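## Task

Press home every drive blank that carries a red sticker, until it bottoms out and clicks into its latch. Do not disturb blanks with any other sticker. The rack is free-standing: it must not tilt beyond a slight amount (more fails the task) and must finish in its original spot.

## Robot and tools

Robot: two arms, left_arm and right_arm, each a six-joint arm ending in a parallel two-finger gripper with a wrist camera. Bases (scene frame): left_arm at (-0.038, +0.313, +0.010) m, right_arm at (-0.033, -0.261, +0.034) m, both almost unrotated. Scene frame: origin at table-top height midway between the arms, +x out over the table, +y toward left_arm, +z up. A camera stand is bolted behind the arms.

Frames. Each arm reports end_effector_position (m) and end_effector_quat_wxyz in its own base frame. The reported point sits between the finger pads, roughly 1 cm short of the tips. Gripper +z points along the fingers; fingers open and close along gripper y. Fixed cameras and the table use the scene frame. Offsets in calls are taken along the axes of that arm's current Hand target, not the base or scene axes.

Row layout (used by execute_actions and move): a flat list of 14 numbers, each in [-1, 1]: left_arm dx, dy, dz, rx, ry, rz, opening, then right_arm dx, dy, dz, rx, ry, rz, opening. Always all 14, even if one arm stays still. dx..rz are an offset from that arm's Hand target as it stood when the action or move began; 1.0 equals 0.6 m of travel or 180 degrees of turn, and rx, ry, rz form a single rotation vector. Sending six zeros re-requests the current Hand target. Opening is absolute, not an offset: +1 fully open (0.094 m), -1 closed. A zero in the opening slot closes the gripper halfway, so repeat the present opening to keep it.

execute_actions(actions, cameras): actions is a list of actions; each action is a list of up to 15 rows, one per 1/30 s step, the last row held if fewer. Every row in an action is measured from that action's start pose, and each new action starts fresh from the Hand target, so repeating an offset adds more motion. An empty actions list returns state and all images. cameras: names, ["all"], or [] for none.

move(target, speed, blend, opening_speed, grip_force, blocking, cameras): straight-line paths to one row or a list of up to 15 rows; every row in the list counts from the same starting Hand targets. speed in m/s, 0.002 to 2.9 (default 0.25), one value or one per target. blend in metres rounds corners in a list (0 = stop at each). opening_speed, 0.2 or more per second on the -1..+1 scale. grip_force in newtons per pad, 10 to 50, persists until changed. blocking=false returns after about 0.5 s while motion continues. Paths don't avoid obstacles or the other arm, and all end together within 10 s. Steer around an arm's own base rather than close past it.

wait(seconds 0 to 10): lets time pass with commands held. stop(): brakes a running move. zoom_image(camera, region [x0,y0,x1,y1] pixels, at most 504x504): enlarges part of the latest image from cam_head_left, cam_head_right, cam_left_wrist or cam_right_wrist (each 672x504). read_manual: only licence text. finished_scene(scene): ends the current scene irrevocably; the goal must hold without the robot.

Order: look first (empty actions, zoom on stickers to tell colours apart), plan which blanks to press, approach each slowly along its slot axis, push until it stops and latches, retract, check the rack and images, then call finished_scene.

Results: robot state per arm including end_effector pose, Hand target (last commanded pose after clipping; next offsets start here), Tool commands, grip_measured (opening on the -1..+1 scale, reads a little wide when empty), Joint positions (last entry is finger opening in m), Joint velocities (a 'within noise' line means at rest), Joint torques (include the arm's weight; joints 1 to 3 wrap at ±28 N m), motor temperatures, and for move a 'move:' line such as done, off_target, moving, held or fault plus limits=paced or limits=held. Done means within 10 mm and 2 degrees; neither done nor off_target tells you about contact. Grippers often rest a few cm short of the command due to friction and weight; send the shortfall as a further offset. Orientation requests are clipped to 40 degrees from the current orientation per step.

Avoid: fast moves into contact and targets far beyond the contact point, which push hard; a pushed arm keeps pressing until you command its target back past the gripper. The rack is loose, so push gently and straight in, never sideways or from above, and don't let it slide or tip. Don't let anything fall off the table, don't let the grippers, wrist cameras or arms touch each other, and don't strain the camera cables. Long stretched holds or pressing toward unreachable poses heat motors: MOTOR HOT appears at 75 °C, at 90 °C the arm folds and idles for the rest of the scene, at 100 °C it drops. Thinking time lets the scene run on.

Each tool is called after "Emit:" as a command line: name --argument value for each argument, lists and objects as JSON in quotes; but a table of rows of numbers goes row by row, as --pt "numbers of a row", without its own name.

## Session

Emit:
execute_actions --actions '[]'

Scene clock: 0.00 s.
left_arm: end_effector_position=(+0.2882, -0.1685, +0.2324) grip_measured=+1.000 end_effector_quat_wxyz=(+0.497, +0.013, +0.832, -0.245) | right_arm: end_effector_position=(+0.2984, +0.1112, +0.2237) grip_measured=+1.000 end_effector_quat_wxyz=(+0.547, +0.131, +0.756, +0.333)
Joint positions: left_arm=[-0.591 0.877 0.668 -0.19 -0.11 -0.488 0.094] | right_arm=[0.326 0.715 0.383 0.153 -0.049 0.709 0.094]
Joint velocities: within noise
Joint torques (N m): no reading
Motor temperatures (°C): left_arm=[31 32 33 29 33 30 32] | right_arm=[31 34 37 33 31 31 33]
Heat: left arm: 33 °C; right arm: 37 °C.
Hand target: left_arm +0.2889, -0.1667, +0.2427; +0.507, +0.010, +0.825, -0.248 | right_arm +0.2980, +0.1125, +0.2361; +0.558, +0.126, +0.747, +0.339
Tool commands: left_gripper/opening=+1.0 right_gripper/opening=+1.0
camera_calibration:
cam_left_wrist: T_world_to_cam=[[-0.264607, -0.876873, 0.401345, -0.164426], [-0.805797, -0.0275939, -0.591549, 0.403584], [0.529788, -0.47993, -0.699279, 0.0170053], [0, 0, 0, 1]] pos_world=[0.272689, -0.124883, 0.316623]
cam_right_wrist: T_world_to_cam=[[0.170033, -0.758659, -0.628908, 0.172806], [-0.712246, 0.34644, -0.610479, 0.348355], [0.681024, 0.551739, -0.481446, -0.0629449], [0, 0, 0, 1]] pos_world=[0.261599, 0.0451462, 0.291039]

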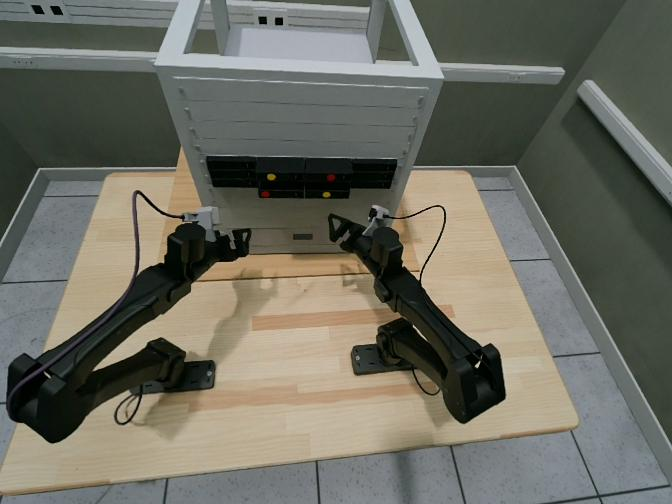

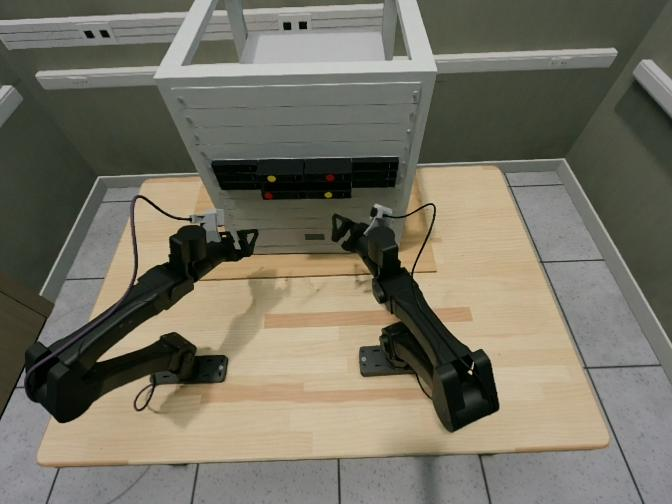

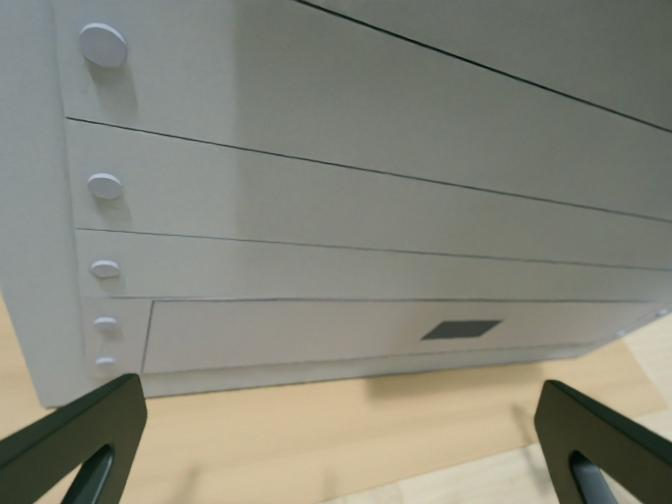

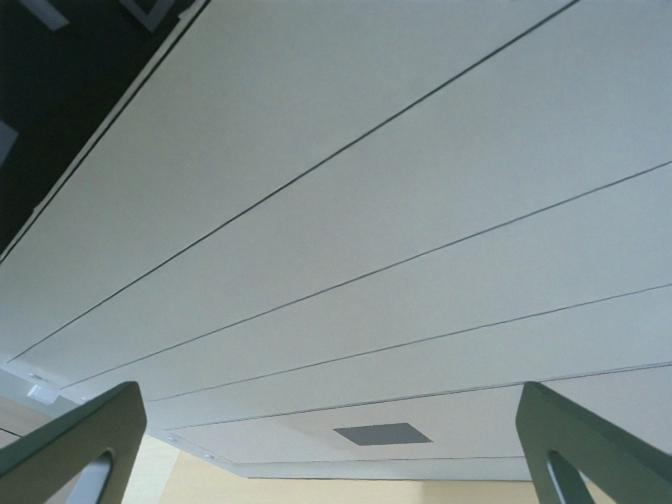

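Emit:
zoom_image --camera "cam_head_left" --region '[190, 140, 410, 270]'

Emit:
zoom_image --camera "cam_head_right" --region '[190, 140, 410, 270]'

Scaled by 2.291.

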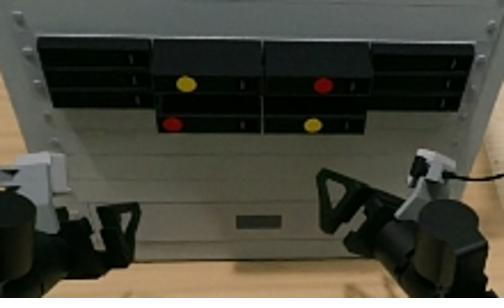

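Scaled by 2.291.

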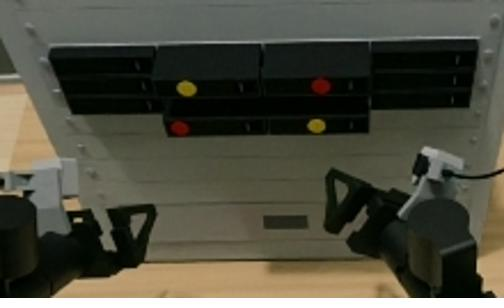

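Emit:
move --target '[-0.0623,-0.2741,-0.0560,0.0217,-0.1960,-0.3753,-1,-0.1011,0.2340,-0.1040,0.0135,-0.1450,0.2783,-1]' --speed 0.28 --opening_speed 0.8 --cameras '["all"]'

Scene clock: 42.33 s.
left_arm: end_effector_position=(+0.2338, -0.2901, +0.3419) grip_measured=-0.992 end_effector_quat_wxyz=(+0.499, -0.482, +0.523, -0.495) | right_arm: end_effector_position=(+0.2360, +0.1635, +0.3713) grip_measured=-0.978 end_effector_quat_wxyz=(+0.510, +0.502, +0.496, +0.491)
Joint positions: left_arm=[-1.388 1.372 1.013 0.309 -1.351 -1.576 0] | right_arm=[1.245 0.91 0.841 0.078 1.269 1.549 0.001]
Joint torques (N m): left_arm=[-0.21 -4.83 9.54 1.73 -0.26 0] | right_arm=[0.43 -0.21 10.1 0.59 0.11 0.08]
Motor temperatures (°C): left_arm=[31 32 36 34 33 30 32] | right_arm=[31 34 40 37 31 31 33]
Heat: left arm: 36 °C; right arm: 40 °C.
Hand target: left_arm +0.2350, -0.2882, +0.3519; +0.499, -0.498, +0.502, -0.501 | right_arm +0.2350, +0.1591, +0.3816; +0.510, +0.510, +0.491, +0.490
Off the commanded pose: left_arm 0.010 m, 3 deg | right_arm 0.011 m, 1 deg.
move: off_target (left_arm, right_arm)
camera_calibration:
cam_left_wrist: T_world_to_cam=[[0.00539468, -0.0382288, 0.999254, -0.353493], [-0.454919, -0.889972, -0.031592, -0.102522], [0.890517, -0.454409, -0.0221921, -0.244446], [0, 0, 0, 1]] pos_world=[0.172951, -0.215833, 0.344566]
cam_right_wrist: T_world_to_cam=[[-0.0040844, -0.0356483, -0.999356, 0.376369], [-0.395762, 0.917826, -0.0311225, -0.00744482], [0.918344, 0.39538, -0.017857, -0.180797], [0, 0, 0, 1]] pos_world=[0.164624, 0.0917333, 0.372667]

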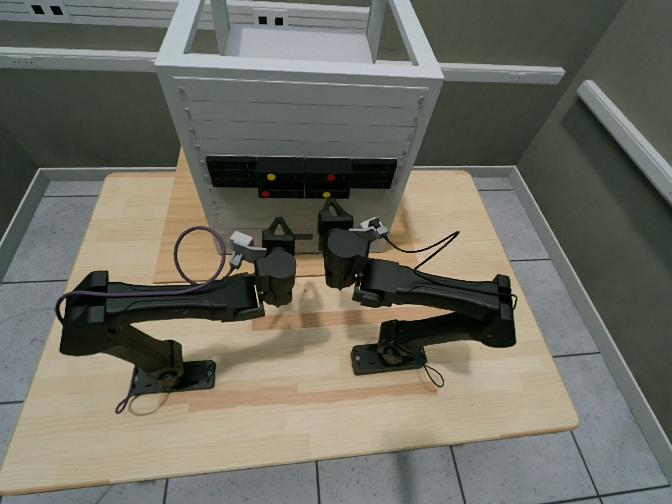

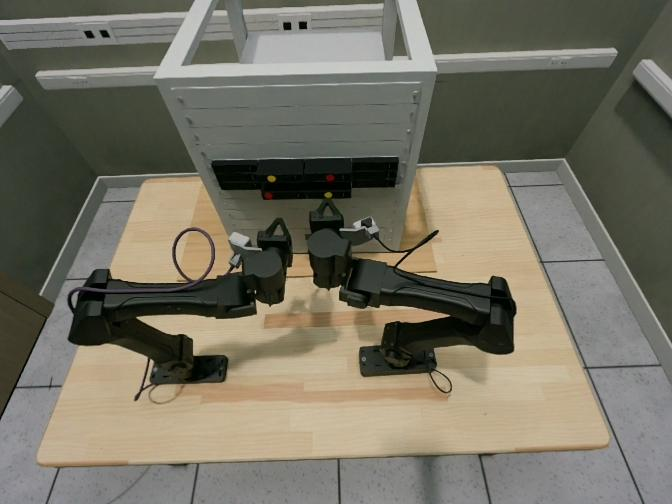

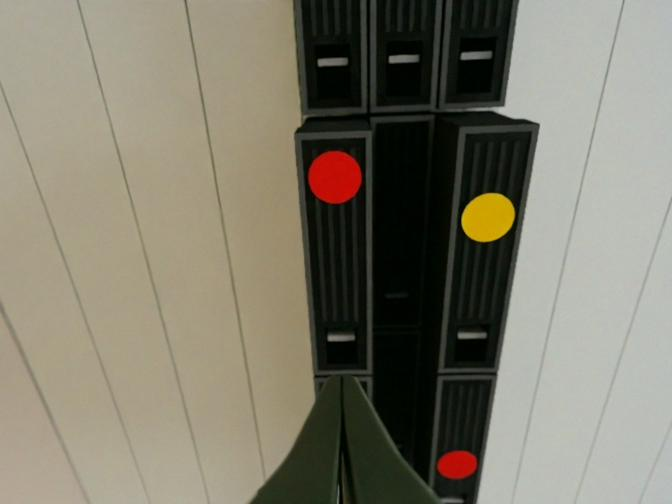

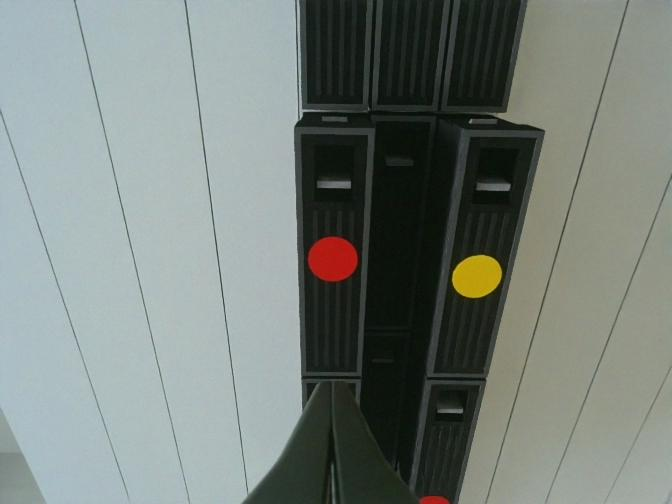

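Emit:
move --target '[0.0163,-0.01,0.1183,0,0,0,-1,0.009,0.0083,0.1008,0,0,0,-1]' --speed 0.12 --cameras '["cam_left_wrist","cam_right_wrist"]'

Scene clock: 56.47 s.
left_arm: end_effector_position=(+0.3026, -0.2954, +0.3474) grip_measured=-0.992 end_effector_quat_wxyz=(+0.502, -0.495, +0.512, -0.490) | right_arm: end_effector_position=(+0.2956, +0.1631, +0.3693) grip_measured=-0.978 end_effector_quat_wxyz=(+0.515, +0.505, +0.506, +0.473)
Joint positions: left_arm=[-1.18 1.487 1.132 0.316 -1.175 -1.577 0] | right_arm=[0.972 1.036 0.917 0.078 1.014 1.562 0.001]
Joint torques (N m): left_arm=[-0.03 -6.22 9.59 1.81 0.04 0.13] | right_arm=[-0.42 -1.59 10.43 1.09 -0.07 0.08]
Heat: left arm: 35 °C; right arm: 41 °C.
Hand target: left_arm +0.3059, -0.2984, +0.3578; +0.499, -0.498, +0.502, -0.501 | right_arm +0.2957, +0.1622, +0.3865; +0.510, +0.510, +0.491, +0.490
Off the commanded pose: left_arm 0.011 m, 2 deg | right_arm 0.017 m, 3 deg.
move: off_target (left_arm, right_arm)
camera_calibration:
cam_left_wrist: T_world_to_cam=[[0.010634, -0.0229322, 0.99968, -0.356913], [-0.427104, -0.904057, -0.0161954, -0.0937265], [0.90414, -0.426795, -0.0194082, -0.304932], [0, 0, 0, 1]] pos_world=[0.239465, -0.223062, 0.349363]
cam_right_wrist: T_world_to_cam=[[-0.0306432, -0.065444, -0.997386, 0.386593], [-0.380284, 0.923575, -0.0489173, 0.0175059], [0.924362, 0.377791, -0.0531886, -0.221278], [0, 0, 0, 1]] pos_world=[0.223045, 0.0927291, 0.374669]
Images, in order (width x height): cam_left_wrist 672x504, cam_right_wrist 672x504.

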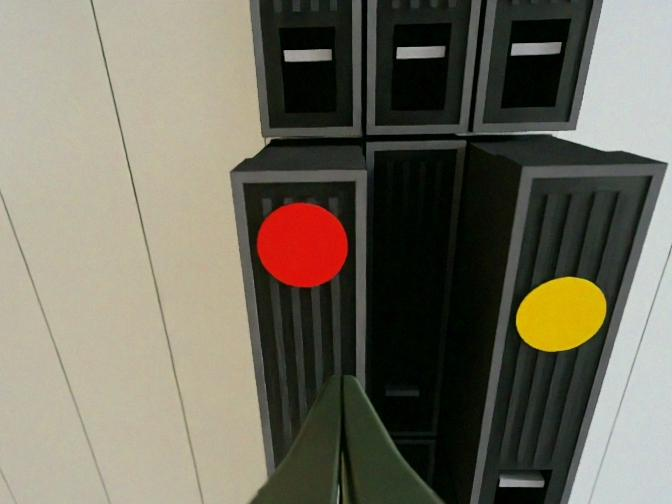

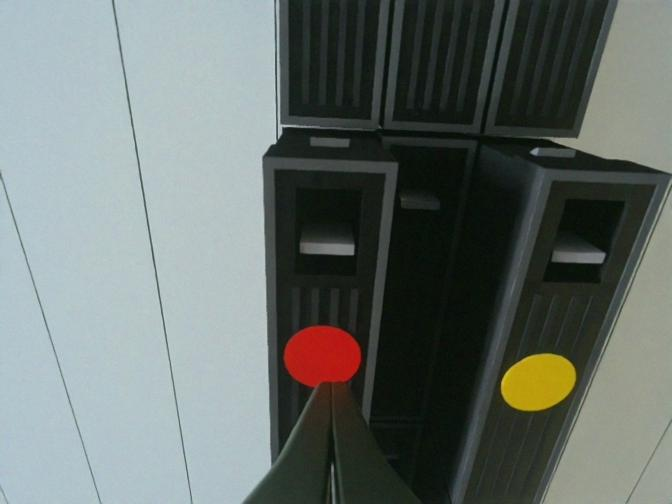

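Emit:
move --target '[0.0067,0.0083,0.0417,0,0,0,-1,0.005,0.0067,0.0417,0,0,0,-1]' --speed 0.04 --cameras '["cam_left_wrist","cam_right_wrist"]'

Scene clock: 64.60 s.
left_arm: end_effector_position=(+0.3263, -0.2999, +0.3419) grip_measured=-0.992 end_effector_quat_wxyz=(+0.501, -0.494, +0.515, -0.488) | right_arm: end_effector_position=(+0.3199, +0.1644, +0.3699) grip_measured=-0.978 end_effector_quat_wxyz=(+0.515, +0.506, +0.512, +0.467)
Joint positions: left_arm=[-1.119 1.541 1.166 0.329 -1.111 -1.577 0] | right_arm=[0.884 1.102 0.966 0.078 0.926 1.562 0.001]
Joint torques (N m): left_arm=[0.32 -6.8 9.73 1.89 0.04 0.08] | right_arm=[-0.38 -2.15 10.55 1.31 -0.08 0.09]
Heat: left arm: 36 °C; right arm: 42 °C.
Hand target: left_arm +0.3309, -0.3026, +0.3529; +0.499, -0.498, +0.502, -0.501 | right_arm +0.3208, +0.1642, +0.3905; +0.510, +0.510, +0.491, +0.490
Off the commanded pose: left_arm 0.012 m, 2 deg | right_arm 0.021 m, 4 deg.
move: off_target (left_arm, right_arm)
camera_calibration:
cam_left_wrist: T_world_to_cam=[[0.0156826, -0.0278219, 0.99949, -0.354731], [-0.429311, -0.902969, -0.018399, -0.0859039], [0.903021, -0.428803, -0.0261052, -0.32633], [0, 0, 0, 1]] pos_world=[0.263367, -0.227369, 0.344451]
cam_right_wrist: T_world_to_cam=[[-0.0441383, -0.0763399, -0.996104, 0.393655], [-0.380837, 0.923072, -0.0538676, 0.0277447], [0.923588, 0.376975, -0.0698159, -0.237677], [0, 0, 0, 1]] pos_world=[0.247457, 0.0940395, 0.377022]
Images, in order (width x height): cam_left_wrist 672x504, cam_right_wrist 672x504.

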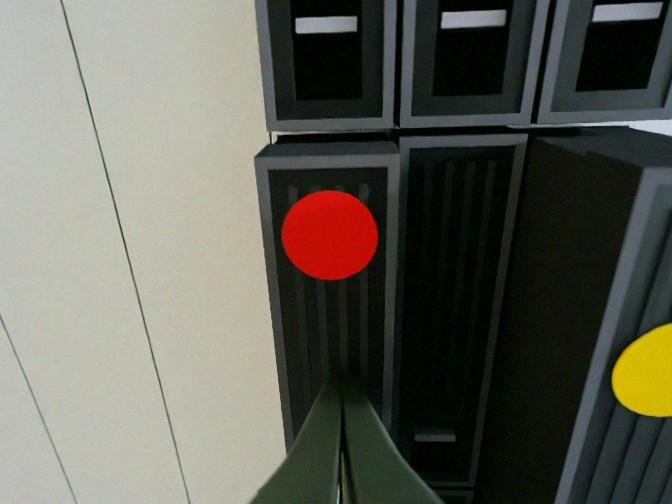

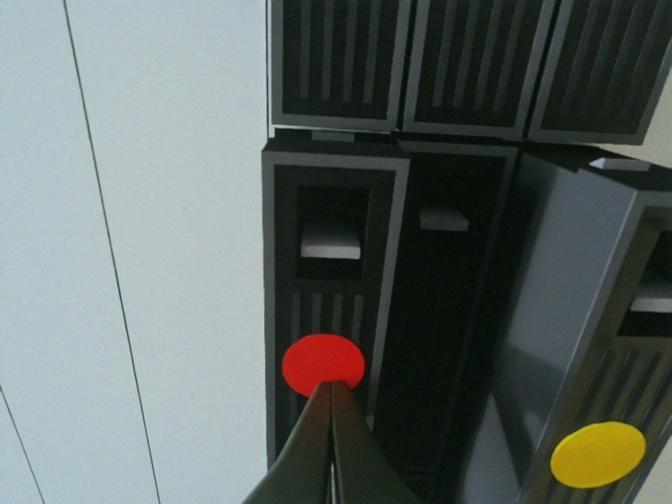

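Emit:
move --target '[0,0,0.02,0,0,0,-1,0,0.0067,0.0167,0,0,0,-1]' --speed 0.04 --cameras '["cam_left_wrist","cam_right_wrist"]'

Scene clock: 67.43 s.
left_arm: end_effector_position=(+0.3367, -0.2995, +0.3426) grip_measured=-0.992 end_effector_quat_wxyz=(+0.502, -0.496, +0.514, -0.488) | right_arm: end_effector_position=(+0.3289, +0.1659, +0.3740) grip_measured=-0.978 end_effector_quat_wxyz=(+0.513, +0.505, +0.512, +0.469)
Joint positions: left_arm=[-1.091 1.559 1.186 0.33 -1.087 -1.577 0] | right_arm=[0.855 1.128 0.995 0.078 0.891 1.562 0.001]
Joint torques (N m): left_arm=[0.5 -6.97 10.03 1.94 0.13 0.08] | right_arm=[-0.4 -2.37 10.58 1.31 -0.08 0.08]
Heat: left arm: 36 °C; right arm: 42 °C.
Hand target: left_arm +0.3429, -0.3026, +0.3529; +0.499, -0.498, +0.502, -0.501 | right_arm +0.3308, +0.1638, +0.3945; +0.510, +0.510, +0.491, +0.490
Off the commanded pose: left_arm 0.012 m, 2 deg | right_arm 0.021 m, 3 deg.
move: off_target (left_arm, right_arm)
camera_calibration:
cam_left_wrist: T_world_to_cam=[[0.0154945, -0.024866, 0.999571, -0.354692], [-0.426038, -0.904566, -0.0158986, -0.0834473], [0.904573, -0.425608, -0.0246096, -0.335654], [0, 0, 0, 1]] pos_world=[0.273568, -0.227161, 0.344952]
cam_right_wrist: T_world_to_cam=[[-0.04335, -0.0729845, -0.996391, 0.397523], [-0.385903, 0.921146, -0.0506834, 0.0308089], [0.92152, 0.382313, -0.0680966, -0.247129], [0, 0, 0, 1]] pos_world=[0.256857, 0.0951144, 0.380821]
Images, in order (width x height): cam_left_wrist 672x504, cam_right_wrist 672x504.

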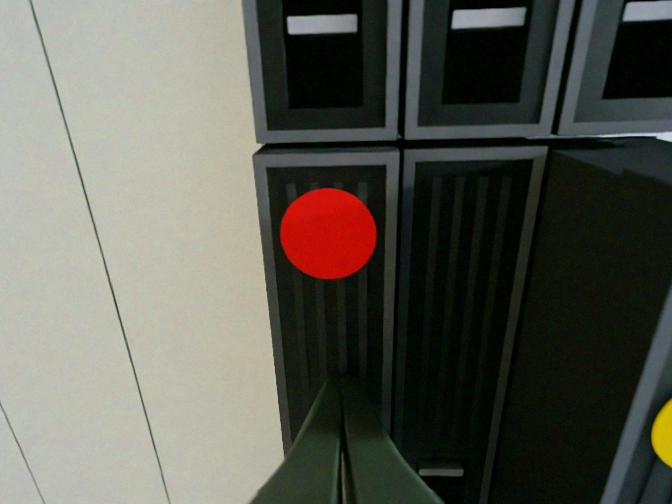

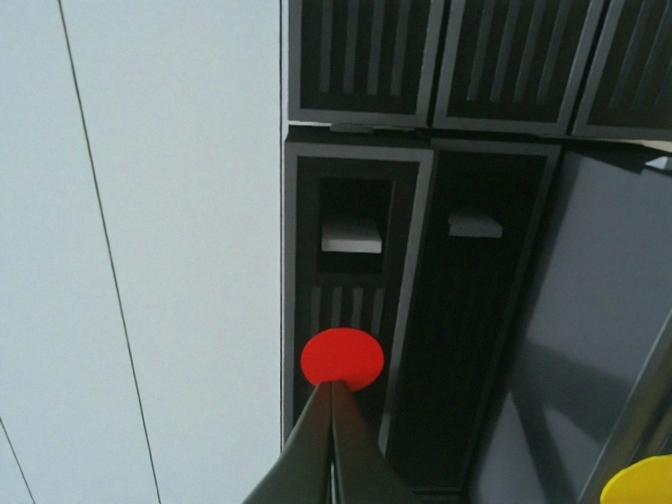

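Emit:
move --target '[0,0,0.045,0,0,0,-1,0,0,0.0083,0,0,0,-1]' --speed 0.05 --cameras '["cam_left_wrist","cam_right_wrist"]'

Scene clock: 69.63 s.
left_arm: end_effector_position=(+0.3428, -0.3019, +0.3438) grip_measured=-0.992 end_effector_quat_wxyz=(+0.501, -0.497, +0.513, -0.489) | right_arm: end_effector_position=(+0.3328, +0.1657, +0.3743) grip_measured=-0.978 end_effector_quat_wxyz=(+0.512, +0.505, +0.513, +0.469)
Joint positions: left_arm=[-1.079 1.578 1.208 0.33 -1.075 -1.577 0] | right_arm=[0.841 1.137 1.003 0.078 0.877 1.562 0.001]
Joint torques (N m): left_arm=[4.49 -4.77 11.64 2 0.78 0.09] | right_arm=[-0.68 -2.19 10.62 1.36 -0.11 0.06]
Heat: left arm: 36 °C; right arm: 42 °C.
Hand target: left_arm +0.3699, -0.3029, +0.3529; +0.499, -0.498, +0.502, -0.501 | right_arm +0.3358, +0.1636, +0.3945; +0.510, +0.510, +0.491, +0.490
Off the commanded pose: left_arm 0.029 m, 2 deg | right_arm 0.021 m, 4 deg.
move: off_target (left_arm, right_arm)
camera_calibration:
cam_left_wrist: T_world_to_cam=[[0.0145415, -0.0219736, 0.999653, -0.354845], [-0.425601, -0.904807, -0.0136978, -0.0839843], [0.904794, -0.425254, -0.0225093, -0.342787], [0, 0, 0, 1]] pos_world=[0.279568, -0.229558, 0.345855]
cam_right_wrist: T_world_to_cam=[[-0.0448849, -0.0735797, -0.996279, 0.398489], [-0.386923, 0.920725, -0.0505678, 0.0328763], [0.921019, 0.383213, -0.0697963, -0.249888], [0, 0, 0, 1]] pos_world=[0.260758, 0.0948109, 0.381227]
Images, in order (width x height): cam_left_wrist 672x504, cam_right_wrist 672x504.

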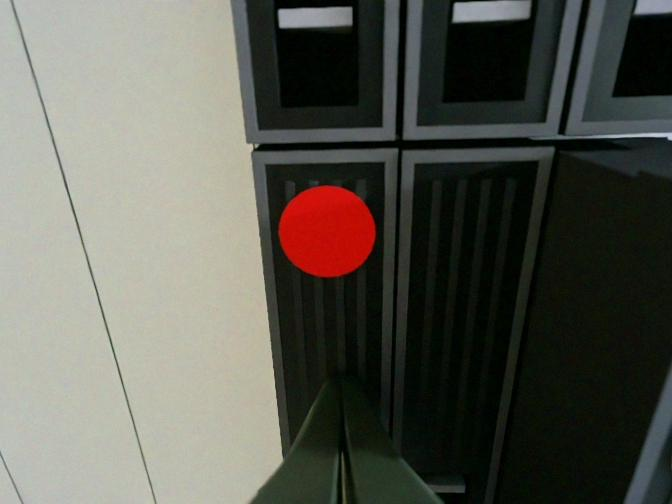

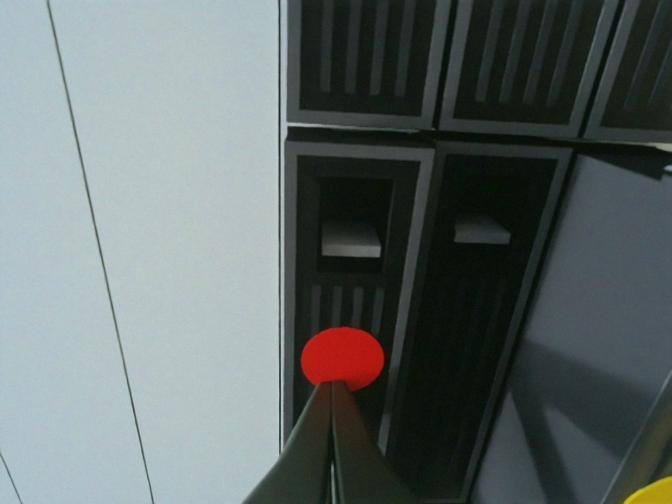

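Emit:
move --target '[0,0,0.025,0,0,0,-1,0,0,0.0067,0,0,0,-1]' --speed 0.06 --cameras '["cam_left_wrist","cam_right_wrist"]'

Scene clock: 71.57 s.
left_arm: end_effector_position=(+0.3437, -0.3021, +0.3432) grip_measured=-0.992 end_effector_quat_wxyz=(+0.504, -0.498, +0.511, -0.487) | right_arm: end_effector_position=(+0.3364, +0.1657, +0.3745) grip_measured=-0.978 end_effector_quat_wxyz=(+0.511, +0.505, +0.514, +0.469)
Joint positions: left_arm=[-1.079 1.585 1.214 0.33 -1.084 -1.577 0] | right_arm=[0.829 1.146 1.01 0.078 0.863 1.562 0.001]
Joint torques (N m): left_arm=[7.01 -3.6 12.62 1.99 1.1 0.16] | right_arm=[-0.68 -2.33 10.45 1.39 -0.1 0.08]
Heat: left arm: 36 °C; right arm: 42 °C.
Hand target: left_arm +0.3849, -0.3029, +0.3529; +0.499, -0.498, +0.502, -0.501 | right_arm +0.3398, +0.1635, +0.3945; +0.510, +0.510, +0.491, +0.490
Off the commanded pose: left_arm 0.042 m, 2 deg | right_arm 0.020 m, 4 deg.
move: off_target (left_arm, right_arm)
camera_calibration:
cam_left_wrist: T_world_to_cam=[[0.0151333, -0.0233594, 0.999613, -0.354836], [-0.417969, -0.908339, -0.0148988, -0.0871058], [0.908335, -0.417581, -0.0235096, -0.342284], [0, 0, 0, 1]] pos_world=[0.279871, -0.230342, 0.345354]
cam_right_wrist: T_world_to_cam=[[-0.0463452, -0.0742911, -0.996159, 0.399467], [-0.388322, 0.920136, -0.0505552, 0.0347546], [0.920358, 0.384487, -0.0714928, -0.252565], [0, 0, 0, 1]] pos_world=[0.26446, 0.0948059, 0.381633]
Images, in order (width x height): cam_left_wrist 672x504, cam_right_wrist 672x504.

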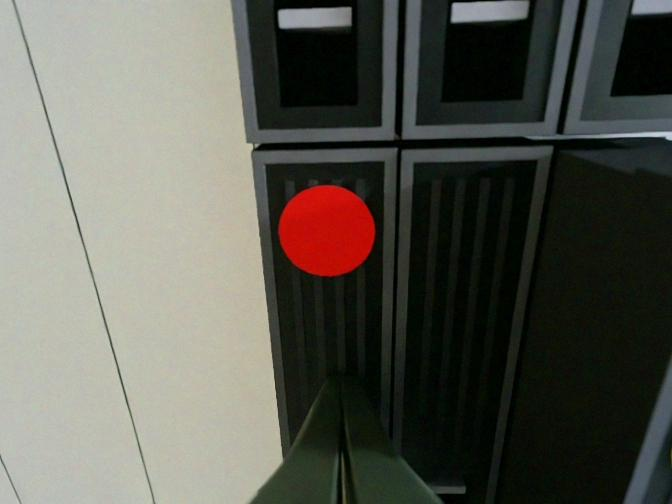

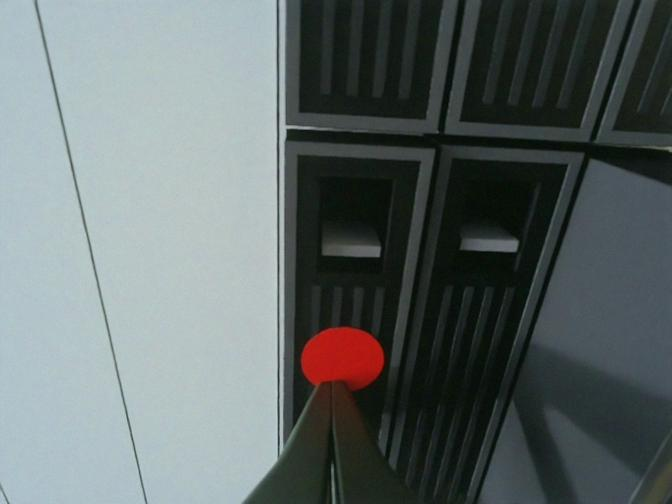

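Emit:
move --target '[0,0,-0.24,0,0,0,-1,0,0,0.05,0,0,0,-1]' --speed 0.14 --cameras '["cam_left_wrist","cam_right_wrist"]'

Scene clock: 74.80 s.
left_arm: end_effector_position=(+0.2421, -0.3163, +0.3411) grip_measured=-0.992 end_effector_quat_wxyz=(+0.498, -0.484, +0.521, -0.497) | right_arm: end_effector_position=(+0.3385, +0.1665, +0.3754) grip_measured=-0.978 end_effector_quat_wxyz=(+0.507, +0.501, +0.517, +0.473)
Joint positions: left_arm=[-1.377 1.479 1.099 0.335 -1.341 -1.577 0] | right_arm=[0.817 1.146 1.013 0.077 0.835 1.562 0.001]
Joint torques (N m): left_arm=[-0.2 -10.85 6.54 1.54 -0.26 0.07] | right_arm=[-6.09 2.66 13 1.76 -0.62 0.02]
Heat: left arm: 36 °C; right arm: 43 °C.
Hand target: left_arm +0.2409, -0.3020, +0.3529; +0.499, -0.498, +0.502, -0.501 | right_arm +0.3698, +0.1623, +0.3946; +0.510, +0.510, +0.491, +0.490
Off the commanded pose: left_arm 0.019 m, 3 deg | right_arm 0.037 m, 4 deg.
move: off_target (left_arm, right_arm)
camera_calibration:
cam_left_wrist: T_world_to_cam=[[0.00506621, -0.0318762, 0.999479, -0.351724], [-0.454414, -0.890408, -0.0260942, -0.124184], [0.890776, -0.454045, -0.018996, -0.264826], [0, 0, 0, 1]] pos_world=[0.181251, -0.242029, 0.343269]
cam_right_wrist: T_world_to_cam=[[-0.0450646, -0.072537, -0.996347, 0.399853], [-0.402198, 0.914274, -0.0483705, 0.0398386], [0.914443, 0.39855, -0.0703757, -0.255585], [0, 0, 0, 1]] pos_world=[0.26776, 0.0944439, 0.382333]
Images, in order (width x height): cam_left_wrist 672x504, cam_right_wrist 672x504.

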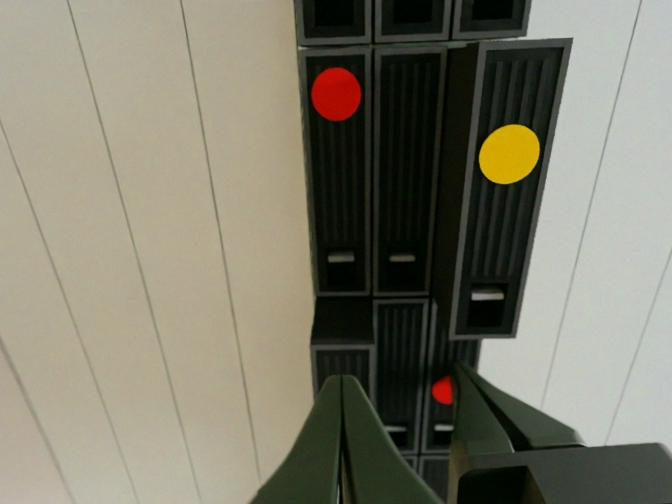

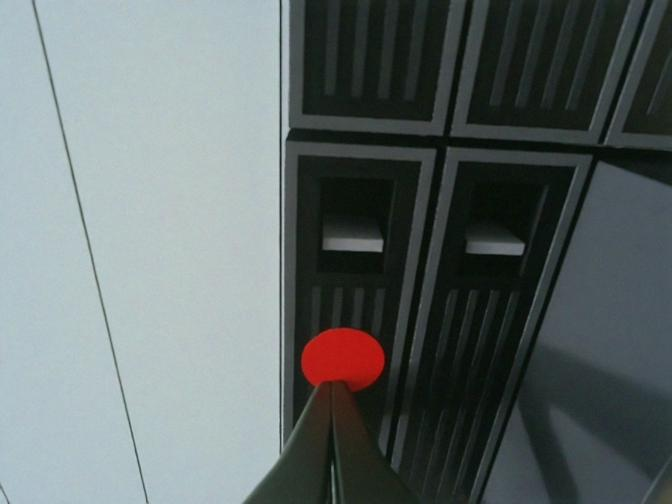

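Emit:
move --target '[0,0,0,0,0,0,-1,0,0,-0.17,0,0,0,-1]' --speed 0.14 --cameras '["all"]'

Scene clock: 77.77 s.
left_arm: end_effector_position=(+0.2416, -0.3167, +0.3411) grip_measured=-0.992 end_effector_quat_wxyz=(+0.498, -0.483, +0.521, -0.497) | right_arm: end_effector_position=(+0.2703, +0.1719, +0.3994) grip_measured=-0.978 end_effector_quat_wxyz=(+0.505, +0.508, +0.485, +0.502)
Joint positions: left_arm=[-1.378 1.479 1.099 0.335 -1.341 -1.577 0] | right_arm=[1.094 1.016 0.983 0.064 1.12 1.564 0.001]
Joint torques (N m): left_arm=[-0.06 -10.95 6.49 1.52 -0.3 0.06] | right_arm=[0.5 -2.52 6.17 0.69 0.12 0.04]
Heat: left arm: 36 °C; right arm: 43 °C.
Hand target: left_arm +0.2409, -0.3020, +0.3529; +0.499, -0.498, +0.502, -0.501 | right_arm +0.2679, +0.1663, +0.3946; +0.510, +0.510, +0.490, +0.490
Off the commanded pose: left_arm 0.019 m, 3 deg | right_arm 0.008 m, 2 deg.
move: off_target (left_arm)
camera_calibration:
cam_left_wrist: T_world_to_cam=[[0.00501681, -0.0318822, 0.999479, -0.351724], [-0.455808, -0.889696, -0.0260924, -0.124167], [0.890064, -0.45544, -0.0189956, -0.264905], [0, 0, 0, 1]] pos_world=[0.18095, -0.242333, 0.343269]
cam_right_wrist: T_world_to_cam=[[0.0071813, -0.00291764, -0.99997, 0.396372], [-0.39461, 0.918832, -0.0055148, -0.011432], [0.918821, 0.394638, 0.00544707, -0.224389], [0, 0, 0, 1]] pos_world=[0.198816, 0.100213, 0.397519]

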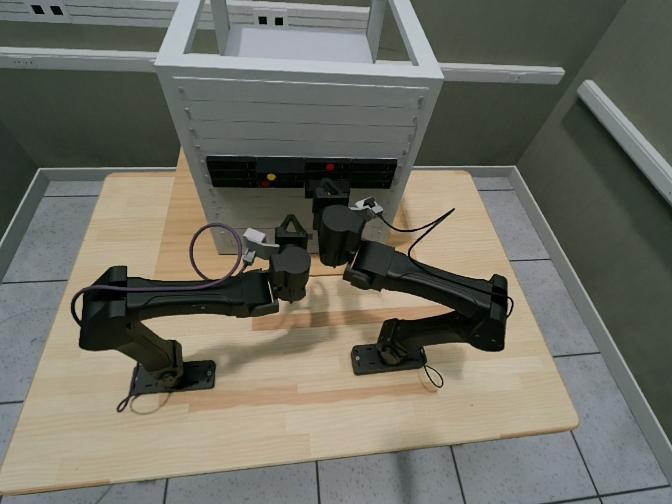

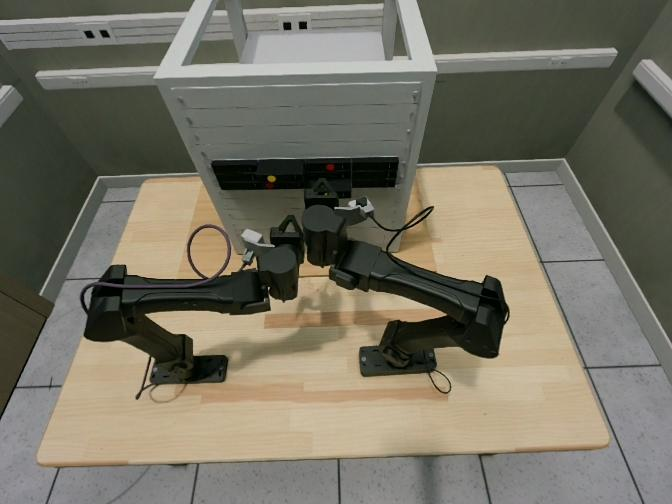

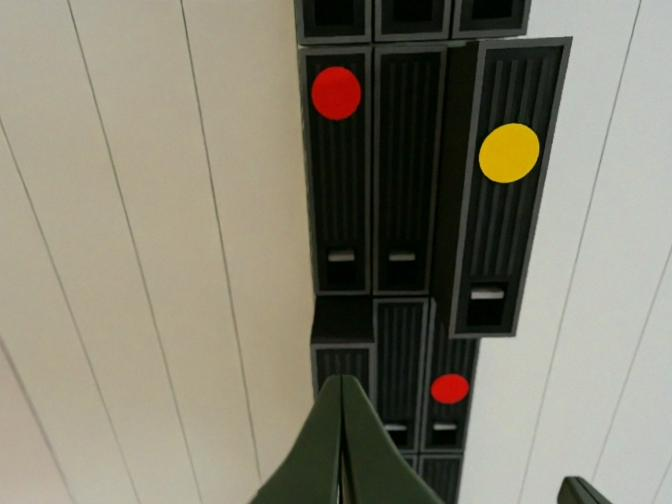

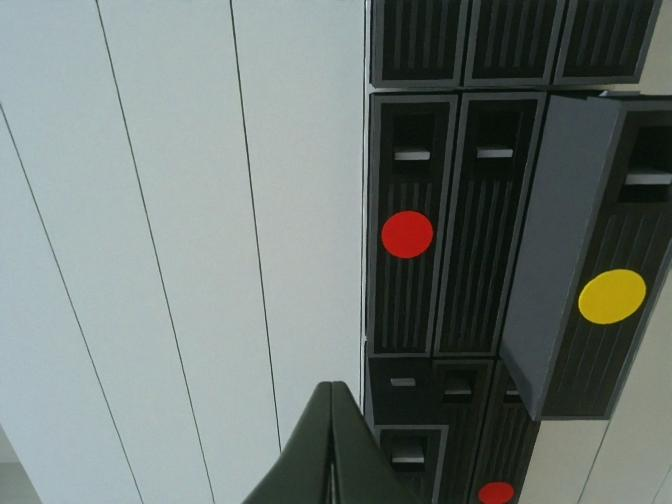

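Emit:
finished_scene --scene 2

The scene is finished: the task was done.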